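# Phone onto comic book, laptop onto its stand

## Task

Put the phone down on the comic book so it lies flat and rests entirely on it. Place the closed laptop on the laptop stand with its top face upward and one of its long edges up against the stand's lips. At the end, neither gripper may be touching the phone or the laptop.

## Robot and tools

Robot: two arms, left_arm and right_arm, each ending in a two-finger parallel gripper. At times an outside force may briefly pull on a held part or nudge a loose object. Anything that drops off the table, or is set down off it and left there, fails the job.

Frame: a single scene frame is used for all results and offsets. The origin sits at table-top height, halfway between the two arms' nominal bases. +x points out across the table, +z points up, and left_arm is on the +y side. These arm names do not match the left and right of the images. The real bases are slightly off their nominal spots; a BASES line gives their calibrated places when it is present. Reported hand positions can be a little wrong, more so at long reach. Gripper axes: the fingers point along the gripper's +z, and they open and close along its y. end_effector_position (metres) is the point between the finger pads, roughly 1 cm short of the tips. end_effector_quat_wxyz gives the orientation.

The 14-number row: every commanding tool uses one flat row of 14 numbers, each from -1 to 1, covering both arms even if only one moves. The order is dx, dy, dz, rx, ry, rz, opening for left_arm, followed by the same seven for right_arm. dx, dy, dz and rx, ry, rz are offsets, not poses. They are measured along the scene axes from that arm's Hand target as it stands when the action or move starts, and the arm turns about the Hand target's position. A value of 1.0 equals 0.6 m or 180 degrees. rx, ry, rz together form one rotation vector. If a translation has length over 1.0, it may be shortened along its direction. Opening is absolute, not an offset: +1 means fully open (0.094 m) and -1 means closed. Sending six zeros for an arm re-commands its current Hand target. To leave a gripper unchanged, send its current opening again, because a 0 means half open.

execute_actions(actions, cameras): actions is a list of actions. Each action is a table of up to 15 rows, one row per 1/30 s control step, and a short table repeats its last row until the 15 steps are done. Every row in an action counts from the pose at the action's start, not from the row before it. Each new action or call starts again from the current Hand target, so repeating an offset keeps moving the arm further. An empty list simply returns the state and images. cameras selects the images: omitted, null or ["all"] gives all, [] gives none, and an unknown name invalidates the call.

move(target, speed, blend, opening_speed, blocking, cameras): drives each gripper in a straight line toward its offset from its Hand target. target is one 14-number row, or a list of up to 15 rows that differ only in their offsets, all counted from the same starting Hand targets. speed is in m/s, from 0.002 to 0.5 (default 0.25), and rotation is capped at twice that number in rad/s. It can be one number or one value per target. blend, in metres, rounds the corners of a list. opening_speed (0.2 or more per second on the -1..+1 scale) ramps the fingers; without it the opening is sent at once. Paths do not avoid obstacles or the other arm, they last between 0.5 s and 10 s, and faster paths lag, stray and hit harder. With blocking=false the call returns early; you must use wait or stop before sending any new command. The result adds a move: line such as done, off_target, moving, held or fault, plus any limits (paced means the pose was clipped, held means a check withheld steps). done means at rest within 10 mm and 2 degrees of the target; it says nothing about contact.

wait(seconds 0 to 10): lets time pass while the arms hold their commands, or lets a running move continue. stop(): brakes a running move, and it needs some room to do so. zoom_image(camera, region): camera is cam_head_left or cam_head_right (both 896x504), region is [x0, y0, x1, y1] in pixels from the top-left, at most 504x504. finished_scene(scene): the first call only asks you to check the work, and a second call in a later reply ends the scene for good.

Controller behaviour: at every step the commanded pose is limited to 100 mm and 20 degrees from the measured pose. The Hand target shown is the command after that limit, and later offsets count from it. Friction and weight can leave the gripper about 1 cm off in free air. An arm blocked by an object keeps pushing until you command its target back past the gripper. A "pose unreachable" line means the clearance check withheld a command. That check does not prevent the two grippers from striking each other.

Gripping: grip_measured uses the same scale as opening. Command a little below the reading at first contact for a light hold, and about 0.11 below it for full force (roughly 50 to 62 N per pad). To release, command well above grip_measured. grip_effort_nm is the motor's effort (negative means closing) and is not a pad force. Joint torques carry offsets and noise, and torques 3 and 4 wrap at ±28 N m.

Avoid dropping objects or releasing them while they move, slamming into things, pressing hard, and letting the arms collide, which can end the scene. Motors heat up when holding loads, reaching far, or pushing against something immovable. A MOTOR HOT line appears at 85 °C, and at 100 °C that arm goes limp for 30 to 60 s or longer. Smooth, gentle and efficient motion is preferred. Joint ranges in rad: waist ±2.880, shoulder 0 to 3.142, elbow 0 to 3.019, wrist pitch -1.693 to 1.571, wrist yaw ±1.571, wrist roll ±2.094.

Each tool is called after "Emit:" in YAML: its name, and indented under it one key for each argument.

## Session

Emit:
execute_actions:
  actions: []

Scene clock: 0.00 s.
left_arm: end_effector_position=(+0.4936, +0.7722, +0.2723) grip_measured=+1.000 grip_effort_nm=n/a end_effector_quat_wxyz=(+0.538, +0.343, +0.763, +0.102) | right_arm: end_effector_position=(+0.0820, -0.5476, +0.1551) grip_measured=+1.000 grip_effort_nm=n/a end_effector_quat_wxyz=(-0.018, +0.931, +0.365, +0.017)
Joint positions: left_arm=[1.045 1.959 1.826 -0.901 1.086 1.589 0.094] | right_arm=[-1.159 1.068 0.818 -1.355 -0.035 1.239 0.094]
Joint velocities: left_arm=[-0.005 -0.024 0.012 -0.002 -0.066 0.007 0] | right_arm=[-0.015 -0.005 -0.002 -0.002 0.037 0.022 0]
Joint torques (N m): no reading
Motor temperatures (°C): left_arm=[23 25 27 24 28 25 28] | right_arm=[27 30 27 25 24 24 25]
Heat: left arm: hottest wrist yaw 28 °C; right arm: hottest shoulder 30 °C.
Hand target: left_arm +0.4958, +0.7761, +0.2941; +0.539, +0.352, +0.755, +0.121 | right_arm +0.0853, -0.5549, +0.1634; -0.006, +0.931, +0.366, +0.017
Tool commands: left_gripper/opening=+1.0 right_gripper/opening=+1.0

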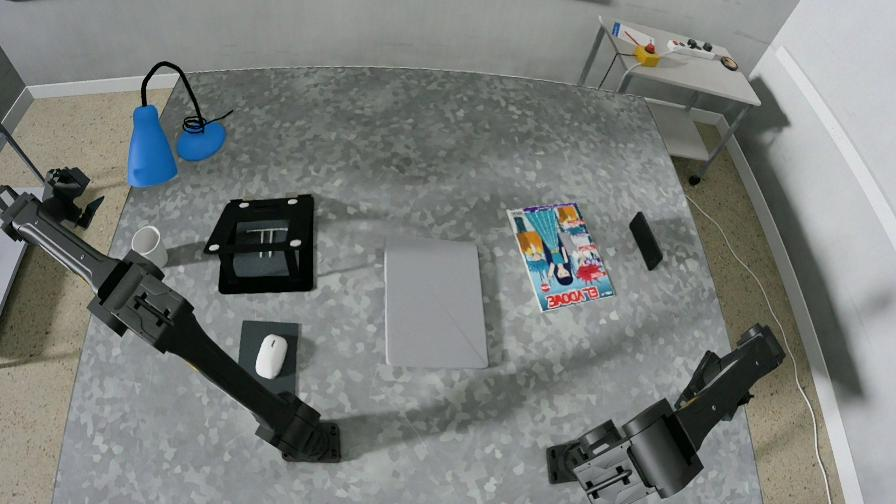

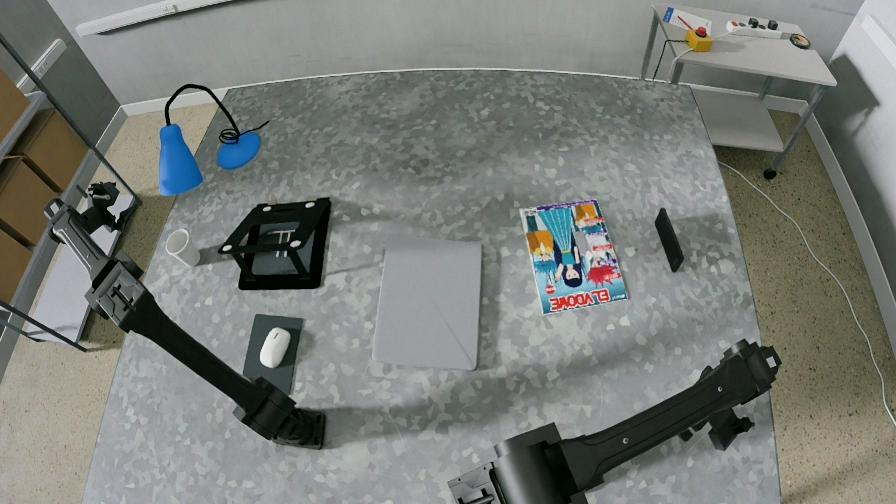

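Emit:
zoom_image:
  camera: "cam_head_left"
  region: [190, 170, 340, 310]

Emit:
zoom_image:
  camera: "cam_head_right"
  region: [190, 170, 350, 310]

Emit:
zoom_image:
  camera: "cam_head_right"
  region: [500, 180, 720, 330]

Emit:
zoom_image:
  camera: "cam_head_left"
  region: [490, 180, 710, 330]

Emit:
zoom_image:
  camera: "cam_head_left"
  region: [360, 210, 520, 390]

Scaled by 3.360.

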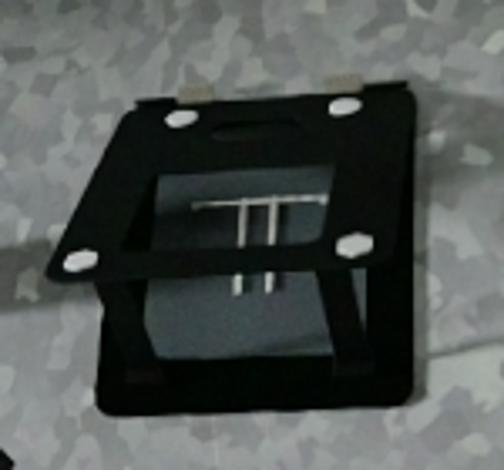

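Scaled by 3.150.

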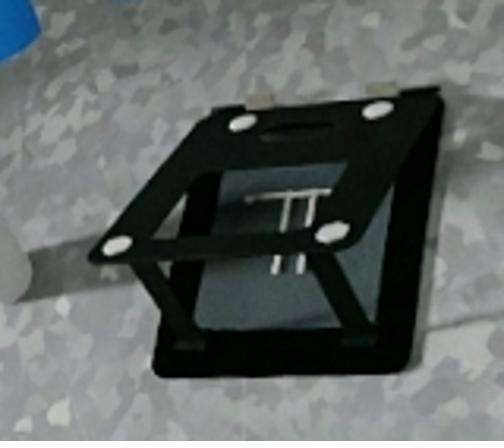

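Scaled by 2.291.

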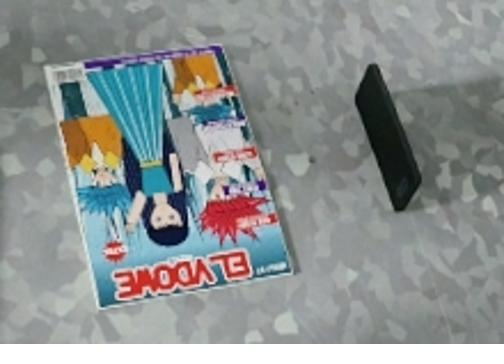

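Scaled by 2.291.

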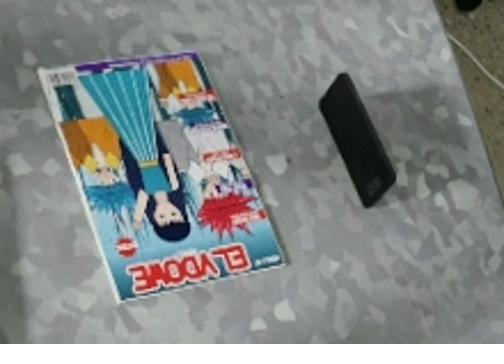

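Scaled by 2.800.

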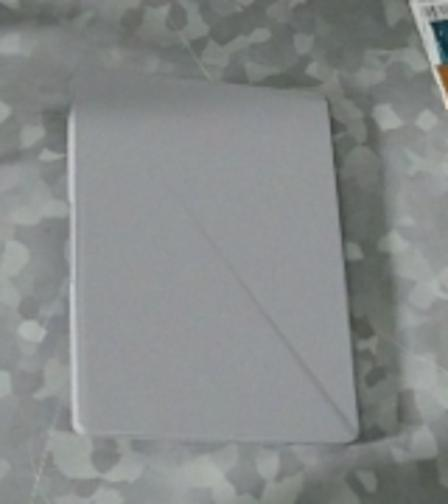

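Emit:
move:
  target: [-0.3, -1.0, 0.05, -0.084, 0.3745, 0.245, 0, 0.6, 0.1, 0.15, -0.014, -0.005, 0.761, 0]
  speed: 0.4

Scene clock: 59.70 s.
left_arm: end_effector_position=(+0.3026, +0.1832, +0.3010) grip_measured=+0.002 grip_effort_nm=-0.081 end_effector_quat_wxyz=(+0.024, -0.005, +1.000, +0.000) | right_arm: end_effector_position=(+0.4296, -0.4937, +0.2368) grip_measured=+0.001 grip_effort_nm=-0.081 end_effector_quat_wxyz=(-0.013, +0.009, +1.000, +0.008)
Joint positions: left_arm=[-0.25 1.036 1.182 -1.67 -0.011 -0.23 0.047] | right_arm=[-0.384 1.649 1.596 -1.549 -0.005 -0.361 0.047]
Joint velocities: left_arm=[-0.005 0.015 0.017 0.002 0.022 -0.022 0] | right_arm=[-0.005 0.005 -0.002 -0.007 -0.095 0.007 -0.002]
Joint torques (N m): left_arm=[-3.19 -6.3 15.73 -0.01 -0.2 -0.09] | right_arm=[1.08 -15.5 12.82 -0.21 -0.02 0.07]
Motor temperatures (°C): left_arm=[23 29 33 24 28 24 27] | right_arm=[27 31 36 25 24 24 25]
Heat: left arm: hottest elbow 33 °C; right arm: hottest elbow 36 °C.
Hand target: left_arm +0.3122, +0.1772, +0.3219; +0.006, -0.002, +1.000, +0.005 | right_arm +0.4482, -0.4963, +0.2460; -0.003, +0.001, +1.000, +0.004
Off the commanded pose: left_arm 0.028 m, 3 deg | right_arm 0.023 m, 2 deg.
joint sent to its limit (left arm) — joint 4 (wrist pitch), lower limit. The joint targets are off in position and orientation.
move: off_target (left_arm, right_arm)

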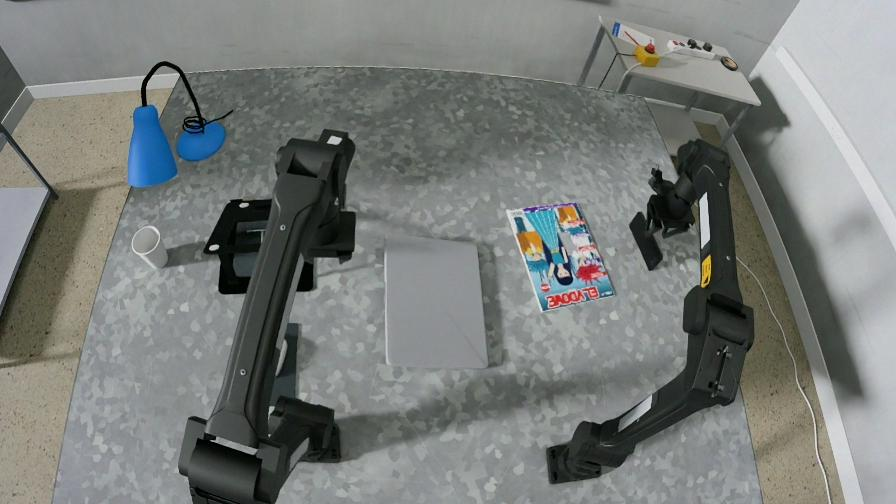

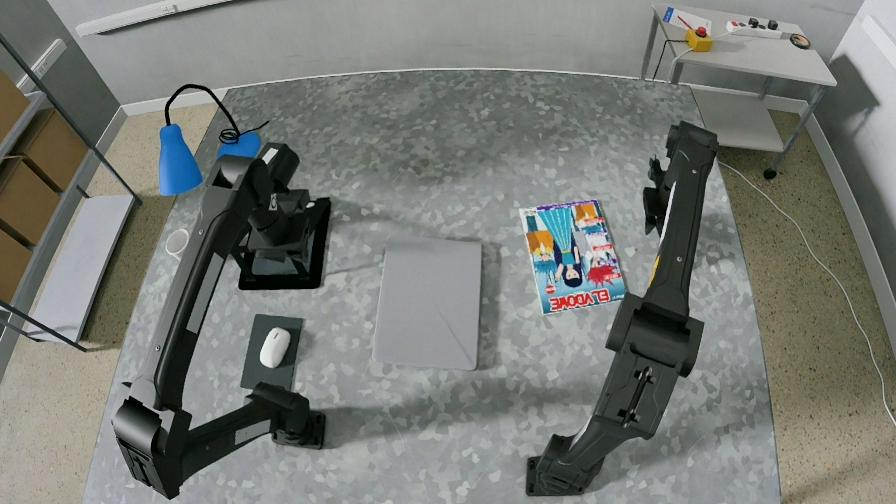

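Emit:
move:
  target: [0.38, -0.12, -0.25, 0, 0, 0, -0.9, -0.2, 0.1, -0.25, 0, 0, 0, -0.9]
  speed: 0.3

Emit:
move:
  target: [0, 0, -0.18, 0, 0, 0, -0.9, 0, 0, -0.08, 0, 0, 0, -0.9]
  speed: 0.2

Emit:
zoom_image:
  camera: "cam_head_left"
  region: [280, 120, 480, 270]

Emit:
zoom_image:
  camera: "cam_head_right"
  region: [280, 120, 480, 270]

Emit:
zoom_image:
  camera: "cam_head_left"
  region: [600, 200, 760, 360]

Emit:
zoom_image:
  camera: "cam_head_right"
  region: [560, 200, 720, 360]

Scene clock: 67.67 s.
left_arm: end_effector_position=(+0.5152, +0.1139, +0.1476) grip_measured=-0.898 grip_effort_nm=-0.081 end_effector_quat_wxyz=(-0.026, -0.004, +1.000, +0.012) | right_arm: end_effector_position=(+0.3267, -0.4415, +0.0950) grip_measured=-0.899 grip_effort_nm=-0.081 end_effector_quat_wxyz=(-0.011, +0.004, +1.000, +0.007)
Joint positions: left_arm=[-0.292 1.72 1.45 -1.357 -0.011 -0.272 0.005] | right_arm=[-0.357 1.453 0.98 -1.124 -0.005 -0.345 0.005]
Joint velocities: left_arm=[-0.005 0.005 0.002 0.012 -0.037 -0.037 0] | right_arm=[0.005 -0.015 -0.002 0.012 -0.022 -0.051 0]
Joint torques (N m): left_arm=[-3.02 -17.44 16.06 0.28 -0.18 -0.04] | right_arm=[1.55 -14.62 6.43 0.54 -0.04 0.25]
Motor temperatures (°C): left_arm=[23 28 35 24 28 24 27] | right_arm=[27 31 35 25 24 24 25]
Heat: left arm: hottest elbow 35 °C; right arm: hottest elbow 35 °C.
Hand target: left_arm +0.5370, +0.1013, +0.1706; +0.007, -0.002, +1.000, +0.006 | right_arm +0.3266, -0.4361, +0.0975; -0.003, +0.001, +1.000, +0.004
Off the commanded pose: left_arm 0.036 m, 4 deg | right_arm 0.006 m, 1 deg.
move: off_target (left_arm)

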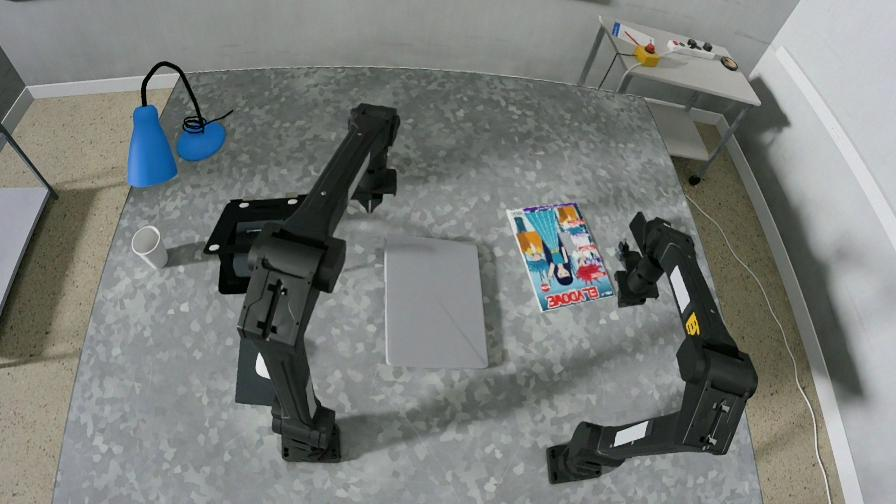

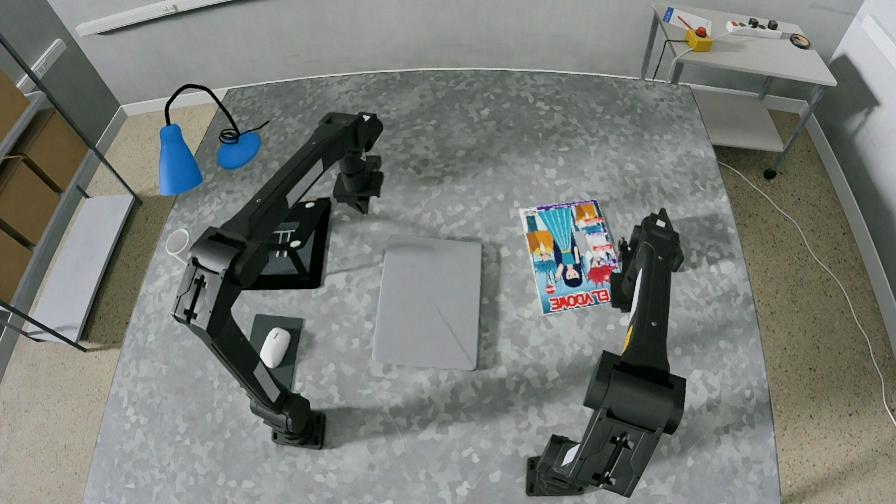

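Scene clock: 68.87 s.
left_arm: end_effector_position=(+0.5348, +0.1084, +0.0622) grip_measured=-0.898 grip_effort_nm=-0.085 end_effector_quat_wxyz=(-0.001, -0.005, +1.000, +0.006) | right_arm: end_effector_position=(+0.3277, -0.4419, +0.0611) grip_measured=-0.899 grip_effort_nm=-0.081 end_effector_quat_wxyz=(+0.007, +0.004, +1.000, +0.000)
Joint positions: left_arm=[-0.292 1.818 1.348 -1.105 -0.011 -0.274 0.005] | right_arm=[-0.357 1.48 0.908 -0.986 -0.005 -0.345 0.005]
Joint velocities: left_arm=[0.005 -0.005 0.007 0.002 -0.022 0.022 0] | right_arm=[0.005 0.005 0.002 0.017 -0.051 0.022 0]
Joint torques (N m): left_arm=[-2.61 -18.61 9.26 0.76 -0.2 -0.06] | right_arm=[1.38 -11.16 6.11 0.51 -0.02 0.21]
Motor temperatures (°C): left_arm=[23 28 35 24 28 24 27] | right_arm=[27 31 35 25 24 24 25]
Heat: left arm: hottest elbow 35 °C; right arm: hottest elbow 35 °C.
Hand target: left_arm +0.5356, +0.1007, +0.0628; +0.007, -0.002, +1.000, +0.005 | right_arm +0.3258, -0.4365, +0.0494; -0.004, +0.001, +1.000, +0.004
Off the commanded pose: left_arm 0.007 m, 1 deg | right_arm 0.013 m, 1 deg.
move: off_target (right_arm)

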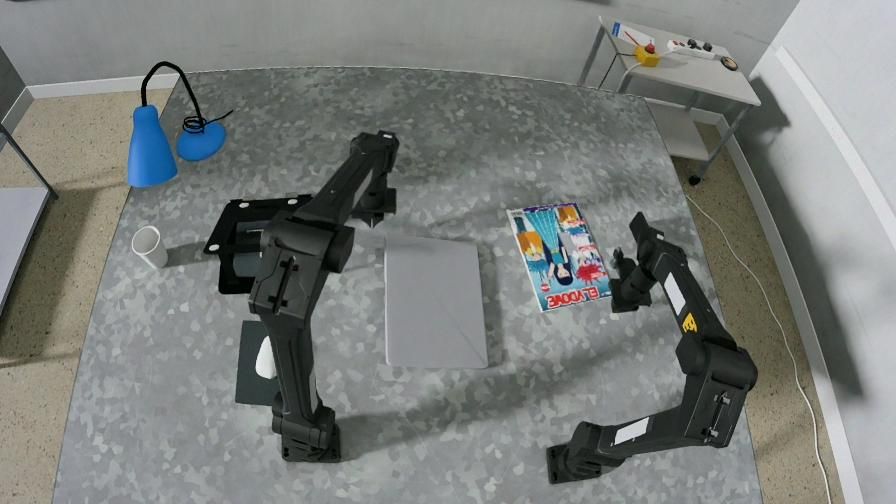

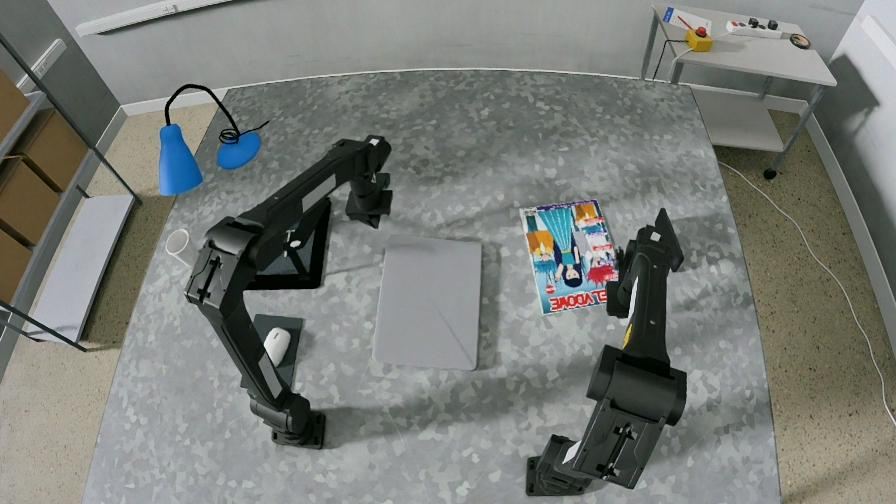

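Scaled by 2.520.

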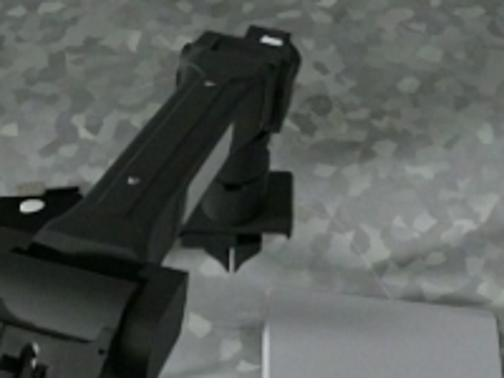

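Scaled by 2.520.

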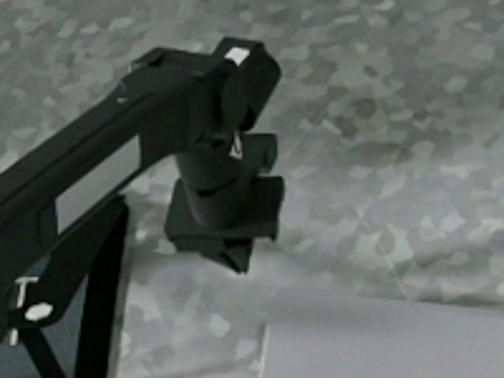

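Scaled by 3.150.

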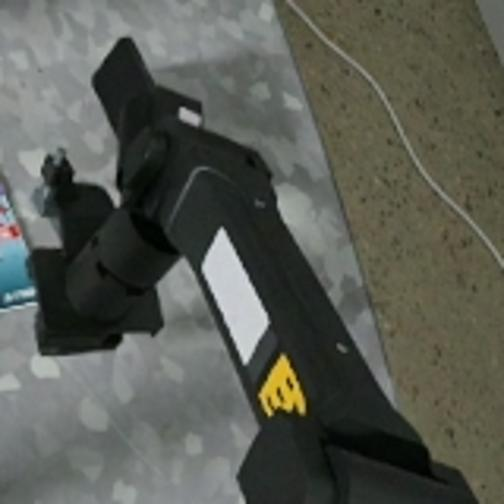

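Scaled by 3.150.

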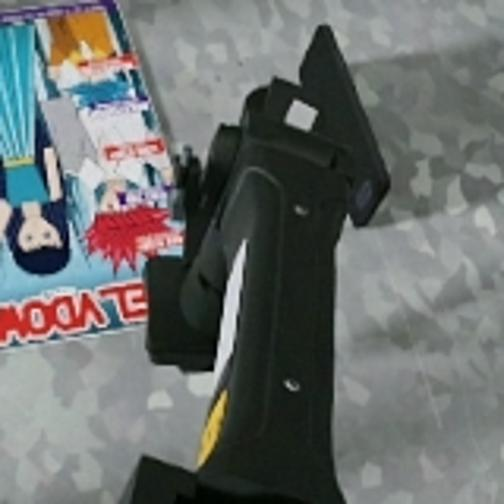

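Emit:
move:
  target: [0, 0, 0.2, 0, 0, 0, -0.9, 0.0, 0, 0.2, 0, 0, 0, -0.9]
  speed: 0.3

Emit:
move:
  target: [-0.2, 0.3, 0.05, 0, 0, 0, -0.9, 0.21, -0.08, 0.0, 0, 0, 0, 0]
  speed: 0.3

Emit:
zoom_image:
  camera: "cam_head_left"
  region: [590, 140, 750, 300]

Emit:
zoom_image:
  camera: "cam_head_right"
  region: [590, 140, 750, 300]

Scene clock: 86.93 s.
left_arm: end_effector_position=(+0.5214, +0.1121, +0.1638) grip_measured=-0.898 grip_effort_nm=-0.081 end_effector_quat_wxyz=(-0.014, -0.005, +1.000, +0.009) | right_arm: end_effector_position=(+0.3111, -0.4348, +0.1545) grip_measured=-0.899 grip_effort_nm=-0.081 end_effector_quat_wxyz=(-0.018, +0.004, +1.000, +0.009)
Joint positions: left_arm=[-0.292 1.71 1.482 -1.374 -0.011 -0.274 0.005] | right_arm=[-0.354 1.354 1.049 -1.305 -0.005 -0.342 0.005]
Joint velocities: left_arm=[-0.005 -0.005 -0.012 -0.017 -0.051 -0.007 0] | right_arm=[-0.015 -0.005 -0.012 -0.007 0.007 -0.051 0]
Joint torques (N m): left_arm=[-2.37 -17.73 15.75 0.08 -0.2 -0.06] | right_arm=[1.44 -11.22 11.36 -0.25 -0.05 0.23]
Motor temperatures (°C): left_arm=[23 29 33 24 27 24 27] | right_arm=[27 32 35 25 24 23 25]
Heat: left arm: hottest elbow 33 °C; right arm: hottest elbow 35 °C.
Hand target: left_arm +0.5372, +0.1014, +0.1826; +0.006, -0.002, +1.000, +0.006 | right_arm +0.3277, -0.4354, +0.1694; -0.003, +0.001, +1.000, +0.004
Off the commanded pose: left_arm 0.026 m, 2 deg | right_arm 0.021 m, 2 deg.
move: off_target (left_arm, right_arm); limits=paced

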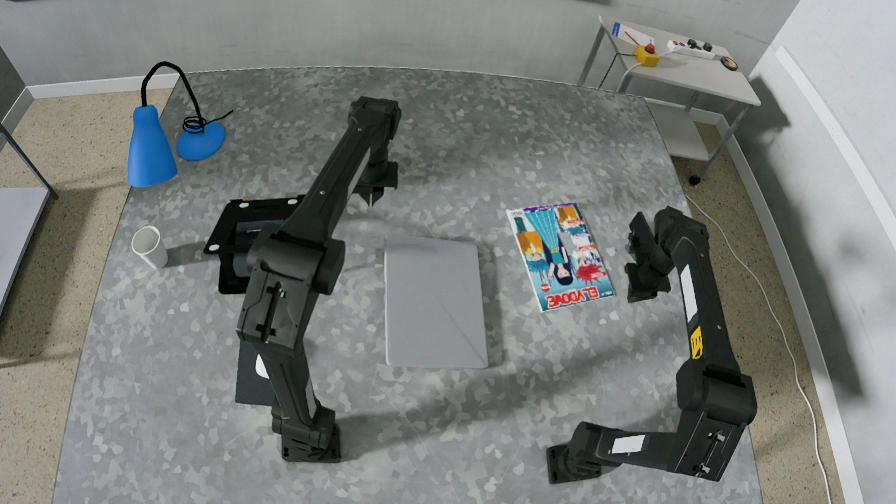

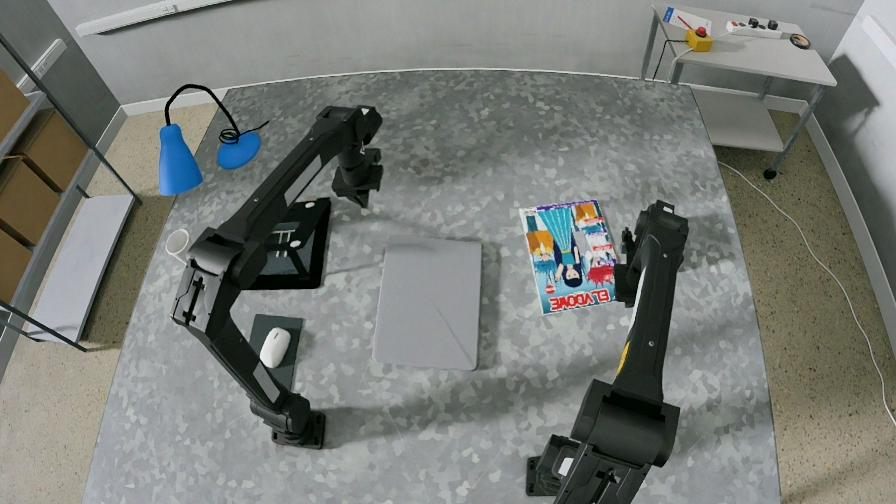

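Scene clock: 88.70 s.
left_arm: end_effector_position=(+0.4273, +0.2805, +0.2109) grip_measured=-0.898 grip_effort_nm=-0.085 end_effector_quat_wxyz=(+0.008, -0.001, +1.000, +0.009) | right_arm: end_effector_position=(+0.4340, -0.4795, +0.1597) grip_measured=-0.001 grip_effort_nm=0.066 end_effector_quat_wxyz=(-0.013, +0.004, +1.000, +0.007)
Joint positions: left_arm=[0.061 1.375 1.221 -1.4 -0.016 0.088 0.005] | right_arm=[-0.354 1.676 1.426 -1.351 -0.005 -0.342 0.047]
Joint velocities: left_arm=[-0.015 -0.005 -0.002 -0.012 0.037 0.007 0] | right_arm=[0.015 0.005 -0.022 -0.002 0.066 0.051 0]
Joint torques (N m): left_arm=[-0.62 -13.51 9.06 -0.2 0.16 0.09] | right_arm=[0.73 -15.68 12.4 -0.27 -0.03 0.13]
Motor temperatures (°C): left_arm=[23 29 33 24 27 24 27] | right_arm=[27 32 35 25 24 23 25]
Heat: left arm: hottest elbow 33 °C; right arm: hottest elbow 35 °C.
Hand target: left_arm +0.4193, +0.2836, +0.2123; +0.005, -0.002, +1.000, +0.007 | right_arm +0.4530, -0.4849, +0.1679; -0.003, +0.001, +1.000, +0.004
Off the commanded pose: left_arm 0.010 m, 0 deg | right_arm 0.022 m, 1 deg.
move: off_target (right_arm)

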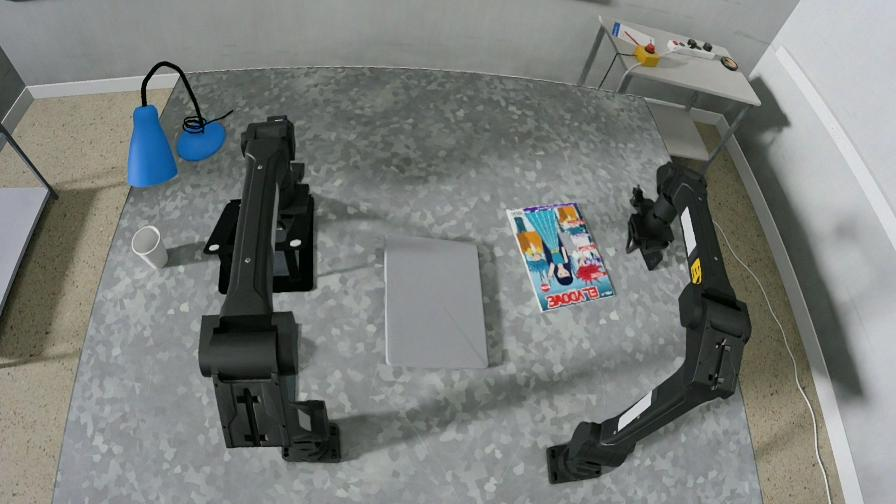

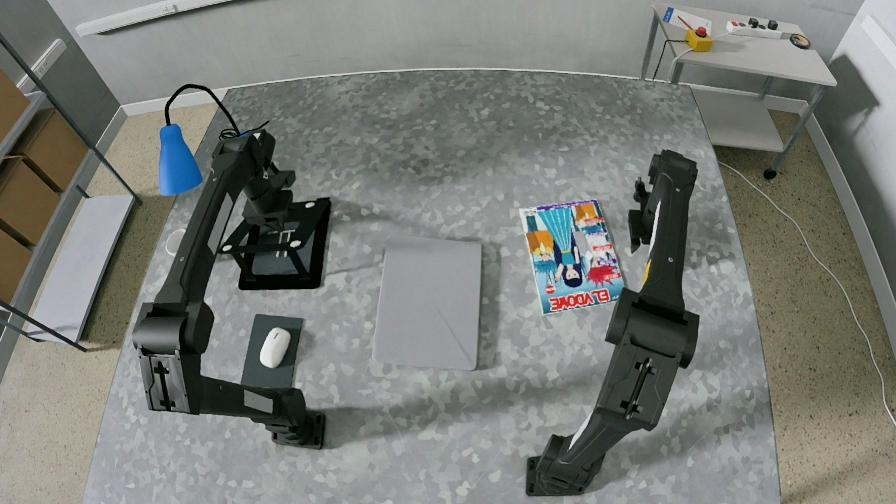

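Scaled by 3.150.

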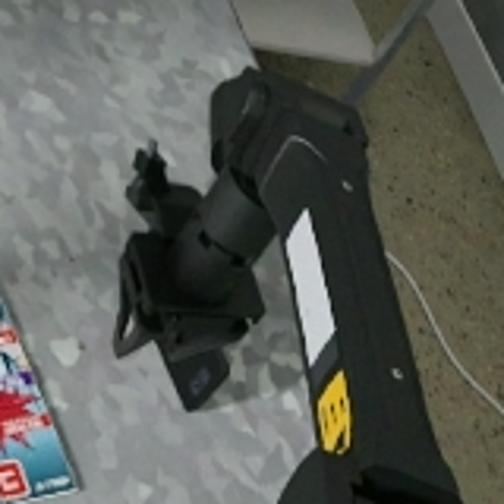

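Scaled by 3.150.

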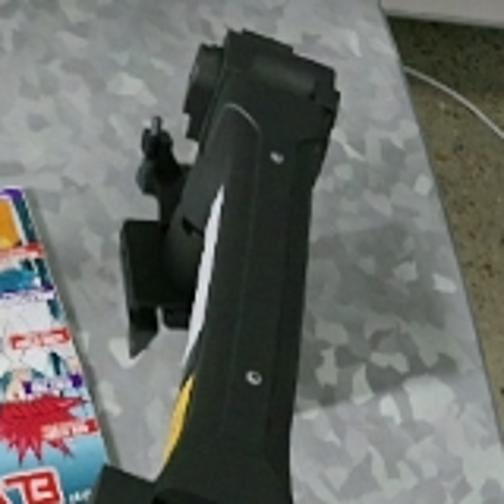

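Emit:
move:
  target: [0, 0, 0, 0, 0, 0, -0.9, 0.11, -0.09, -0.04, 0, 0, 0.067, 1]
  speed: 0.2

Emit:
zoom_image:
  camera: "cam_head_left"
  region: [590, 140, 750, 300]

Emit:
zoom_image:
  camera: "cam_head_right"
  region: [590, 140, 750, 300]

Scene clock: 124.93 s.
left_arm: end_effector_position=(+0.4273, +0.2805, +0.2109) grip_measured=-0.898 grip_effort_nm=-0.081 end_effector_quat_wxyz=(+0.008, +0.000, +1.000, +0.009) | right_arm: end_effector_position=(+0.5030, -0.5287, +0.1386) grip_measured=+0.999 grip_effort_nm=0.061 end_effector_quat_wxyz=(-0.012, -0.104, +0.994, +0.008)
Joint positions: left_arm=[0.061 1.375 1.221 -1.4 -0.016 0.089 0.005] | right_arm=[-0.393 1.899 1.68 -1.38 -0.003 -0.597 0.094]
Joint velocities: left_arm=[0.005 -0.005 -0.007 -0.007 -0.007 -0.022 0] | right_arm=[-0.005 0.015 -0.002 -0.007 0.007 -0.022 0]
Joint torques (N m): left_arm=[-1.08 -13.39 9.44 -0.06 0.07 0.08] | right_arm=[-0.15 -19.37 12.4 -0.27 0 0.09]
Motor temperatures (°C): left_arm=[23 28 33 24 27 24 27] | right_arm=[27 33 39 25 24 23 25]
Heat: left arm: hottest elbow 33 °C; right arm: hottest elbow 39 °C.
Hand target: left_arm +0.4193, +0.2836, +0.2123; +0.005, -0.002, +1.000, +0.007 | right_arm +0.5180, -0.5401, +0.1434; -0.004, -0.104, +0.995, +0.004
Off the commanded pose: left_arm 0.009 m, 0 deg | right_arm 0.020 m, 1 deg.
move: off_target (right_arm)

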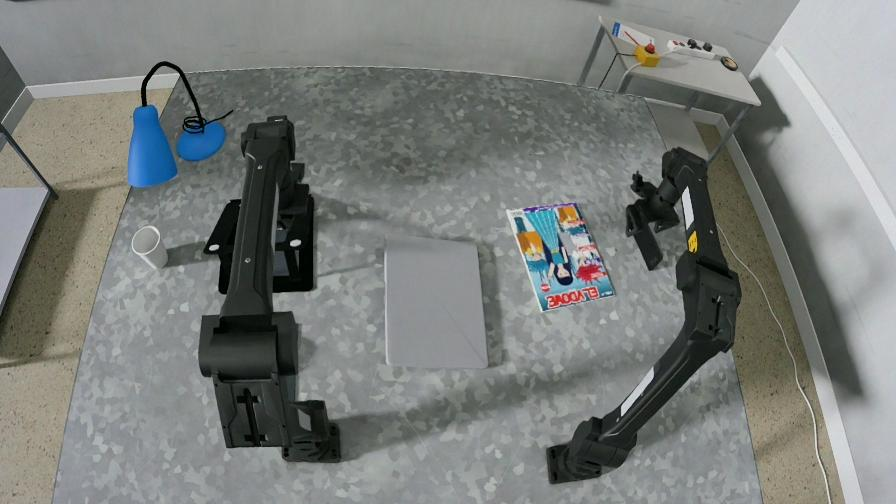

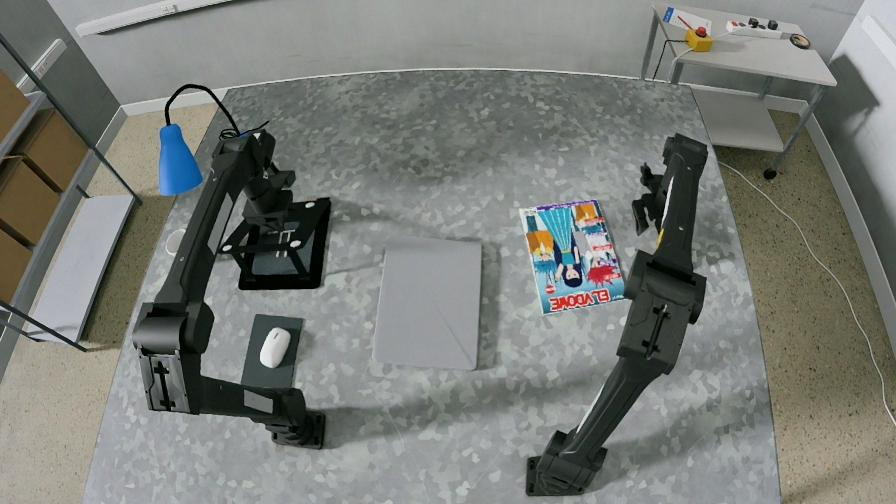

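Scaled by 3.150.

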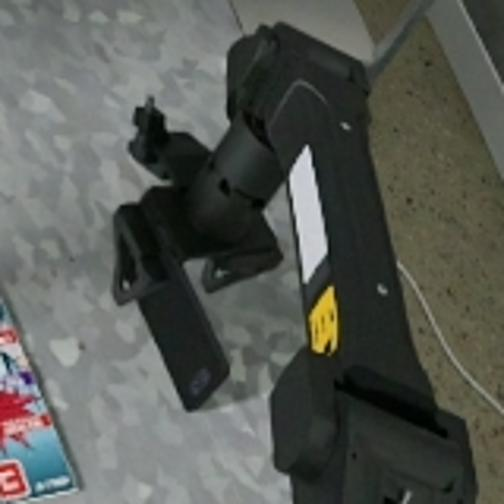

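Scaled by 3.150.

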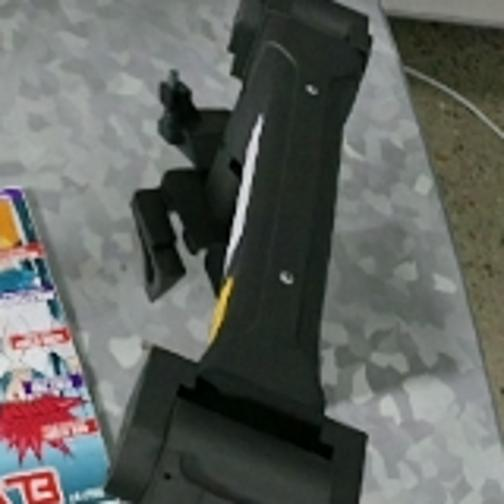

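Emit:
move:
  target: [0, 0, 0, 0, 0, 0, -0.9, 0.0, -0.075, -0.045, 0, 0, 0, 1]
  speed: 0.2

Emit:
zoom_image:
  camera: "cam_head_left"
  region: [590, 140, 750, 300]

Emit:
zoom_image:
  camera: "cam_head_right"
  region: [590, 140, 750, 300]

Scene clock: 134.43 s.
left_arm: end_effector_position=(+0.4273, +0.2805, +0.2109) grip_measured=-0.898 grip_effort_nm=-0.085 end_effector_quat_wxyz=(+0.008, +0.000, +1.000, +0.009) | right_arm: end_effector_position=(+0.4976, -0.5748, +0.1121) grip_measured=+0.999 grip_effort_nm=0.066 end_effector_quat_wxyz=(-0.019, -0.101, +0.995, +0.013)
Joint positions: left_arm=[0.061 1.375 1.221 -1.4 -0.016 0.089 0.005] | right_arm=[-0.469 1.965 1.71 -1.362 -0.002 -0.666 0.094]
Joint velocities: left_arm=[0.005 -0.005 0.007 -0.027 -0.022 -0.051 0.001] | right_arm=[-0.005 -0.015 0.002 0.007 -0.037 -0.11 -0.001]
Joint torques (N m): left_arm=[-0.26 -13.98 9.28 -0.24 0.09 0.11] | right_arm=[0.44 -20.48 12.26 0.28 -0.01 0.09]
Motor temperatures (°C): left_arm=[23 28 33 24 27 24 27] | right_arm=[27 34 39 25 24 23 25]
Heat: left arm: hottest elbow 33 °C; right arm: hottest elbow 39 °C.
Hand target: left_arm +0.4193, +0.2836, +0.2123; +0.005, -0.002, +1.000, +0.007 | right_arm +0.5172, -0.5855, +0.1168; -0.003, -0.104, +0.995, +0.003
Off the commanded pose: left_arm 0.009 m, 0 deg | right_arm 0.023 m, 2 deg.
move: off_target (right_arm)

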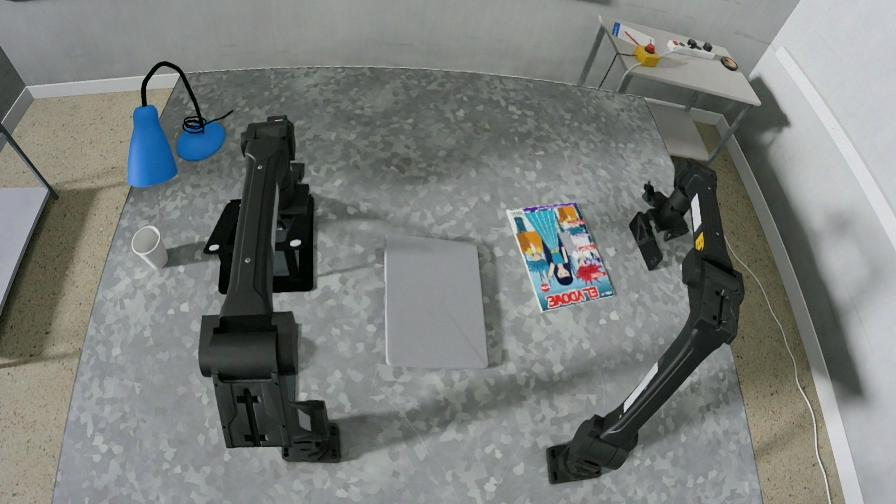

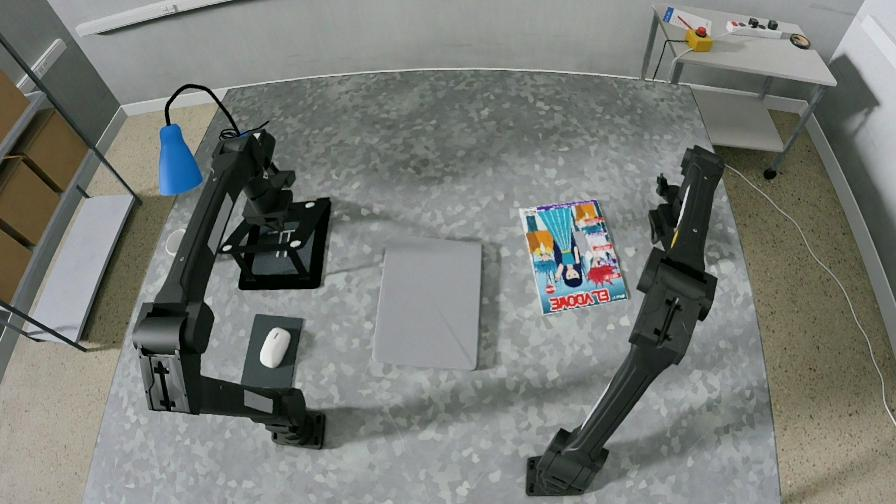

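Scaled by 3.150.

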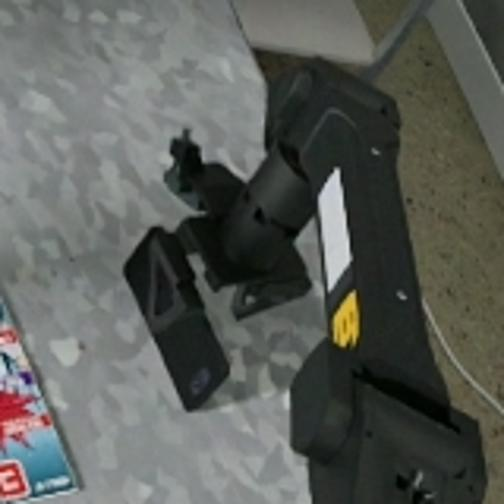

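Scaled by 3.150.

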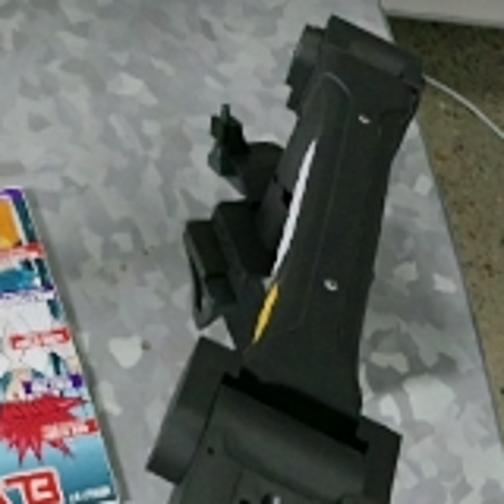

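Emit:
move:
  target: [0, 0, 0, 0, 0, 0, -0.9, 0.05, -0.045, 0.0, 0, 0, 0, 1]
  speed: 0.15
  cameras: []

Emit:
move:
  target: [0, 0, 0, 0, 0, 0, -0.9, 0.0, 0, -0.055, 0, 0, 0, 1]
  speed: 0.1

Emit:
zoom_image:
  camera: "cam_head_left"
  region: [590, 140, 750, 300]

Emit:
zoom_image:
  camera: "cam_head_right"
  region: [590, 140, 750, 300]

Scene clock: 145.50 s.
left_arm: end_effector_position=(+0.4273, +0.2805, +0.2109) grip_measured=-0.898 grip_effort_nm=-0.081 end_effector_quat_wxyz=(+0.008, +0.000, +1.000, +0.009) | right_arm: end_effector_position=(+0.5353, -0.5983, +0.1151) grip_measured=+0.999 grip_effort_nm=0.066 end_effector_quat_wxyz=(-0.010, -0.106, +0.994, +0.007)
Joint positions: left_arm=[0.061 1.375 1.221 -1.4 -0.016 0.089 0.005] | right_arm=[-0.476 2.071 1.888 -1.412 -0.002 -0.683 0.094]
Joint velocities: left_arm=[-0.015 -0.005 -0.017 0.017 -0.022 -0.022 -0.002] | right_arm=[-0.005 0.005 -0.002 -0.007 -0.066 0.037 0]
Joint torques (N m): left_arm=[-1.2 -13.27 9.22 -0.01 0.08 0.13] | right_arm=[-0.32 -21.71 12.63 -0.25 0 0.08]
Motor temperatures (°C): left_arm=[23 28 33 24 27 24 27] | right_arm=[27 35 41 25 24 23 25]
Heat: left arm: hottest elbow 33 °C; right arm: hottest elbow 41 °C.
Hand target: left_arm +0.4193, +0.2836, +0.2123; +0.005, -0.002, +1.000, +0.007 | right_arm +0.5469, -0.6129, +0.1165; -0.003, -0.104, +0.995, +0.003
Off the commanded pose: left_arm 0.009 m, 0 deg | right_arm 0.019 m, 1 deg.
move: off_target (right_arm)
No camera images: "cameras" was empty.

Scene clock: 146.50 s.
left_arm: end_effector_position=(+0.4273, +0.2805, +0.2109) grip_measured=-0.898 grip_effort_nm=-0.085 end_effector_quat_wxyz=(+0.008, +0.000, +1.000, +0.009) | right_arm: end_effector_position=(+0.5464, -0.6039, +0.1032) grip_measured=+0.999 grip_effort_nm=0.061 end_effector_quat_wxyz=(+0.004, -0.107, +0.994, -0.002)
Joint positions: left_arm=[0.061 1.375 1.221 -1.4 -0.016 0.089 0.005] | right_arm=[-0.476 2.09 1.888 -1.36 -0.002 -0.684 0.094]
Joint velocities: left_arm=[-0.015 -0.005 -0.002 0.007 -0.066 -0.022 0] | right_arm=[-0.005 -0.005 0.007 -0.007 -0.022 -0.022 0]
Joint torques (N m): left_arm=[-0.44 -13.86 9.4 0.05 0.12 0.09] | right_arm=[-0.44 -21.77 8.58 0.72 -0.01 0.08]
Motor temperatures (°C): left_arm=[23 28 33 24 27 24 27] | right_arm=[27 35 41 25 24 23 25]
Heat: left arm: hottest elbow 33 °C; right arm: hottest elbow 41 °C.
Hand target: left_arm +0.4193, +0.2836, +0.2123; +0.005, -0.002, +1.000, +0.007 | right_arm +0.5463, -0.6131, +0.0833; -0.003, -0.104, +0.995, +0.003
Off the commanded pose: left_arm 0.009 m, 0 deg | right_arm 0.022 m, 1 deg.
move: off_target (right_arm)

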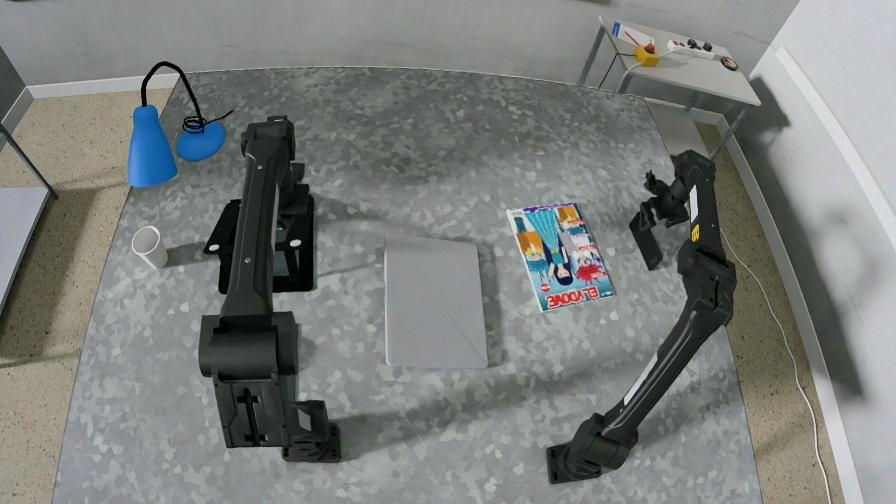

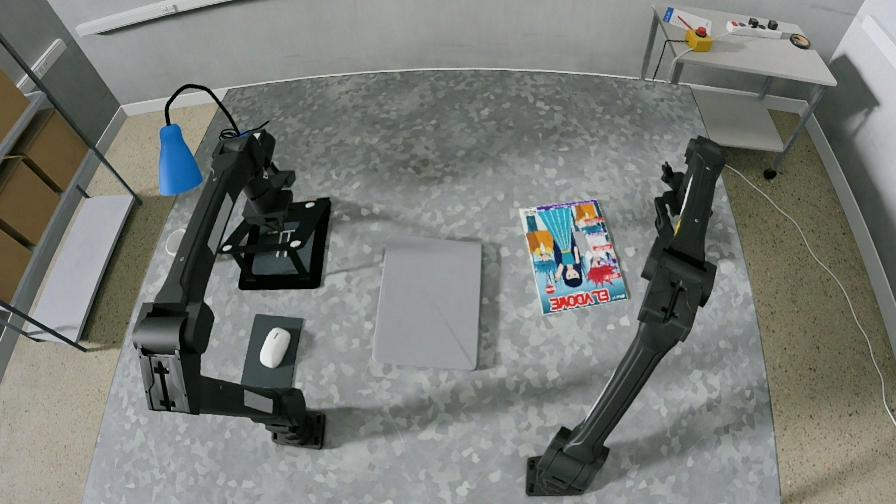

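Scaled by 3.150.

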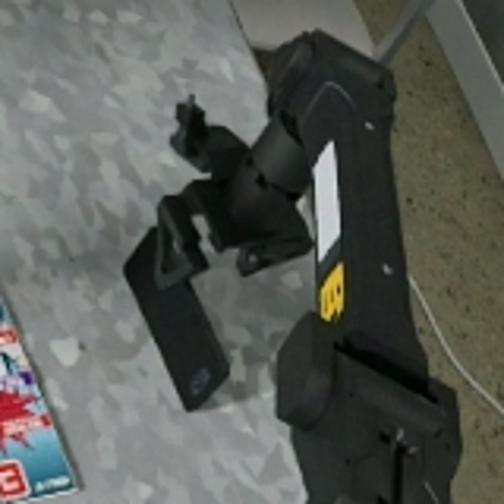

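Scaled by 3.150.

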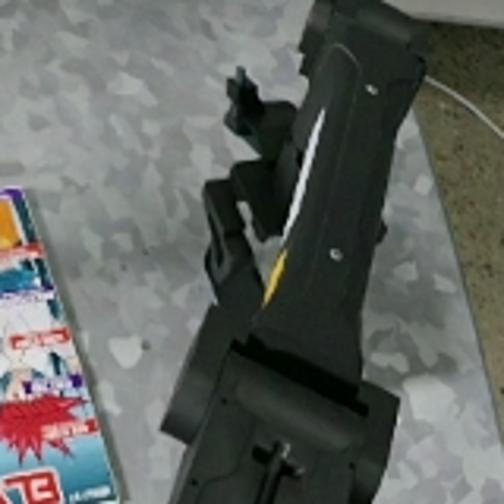

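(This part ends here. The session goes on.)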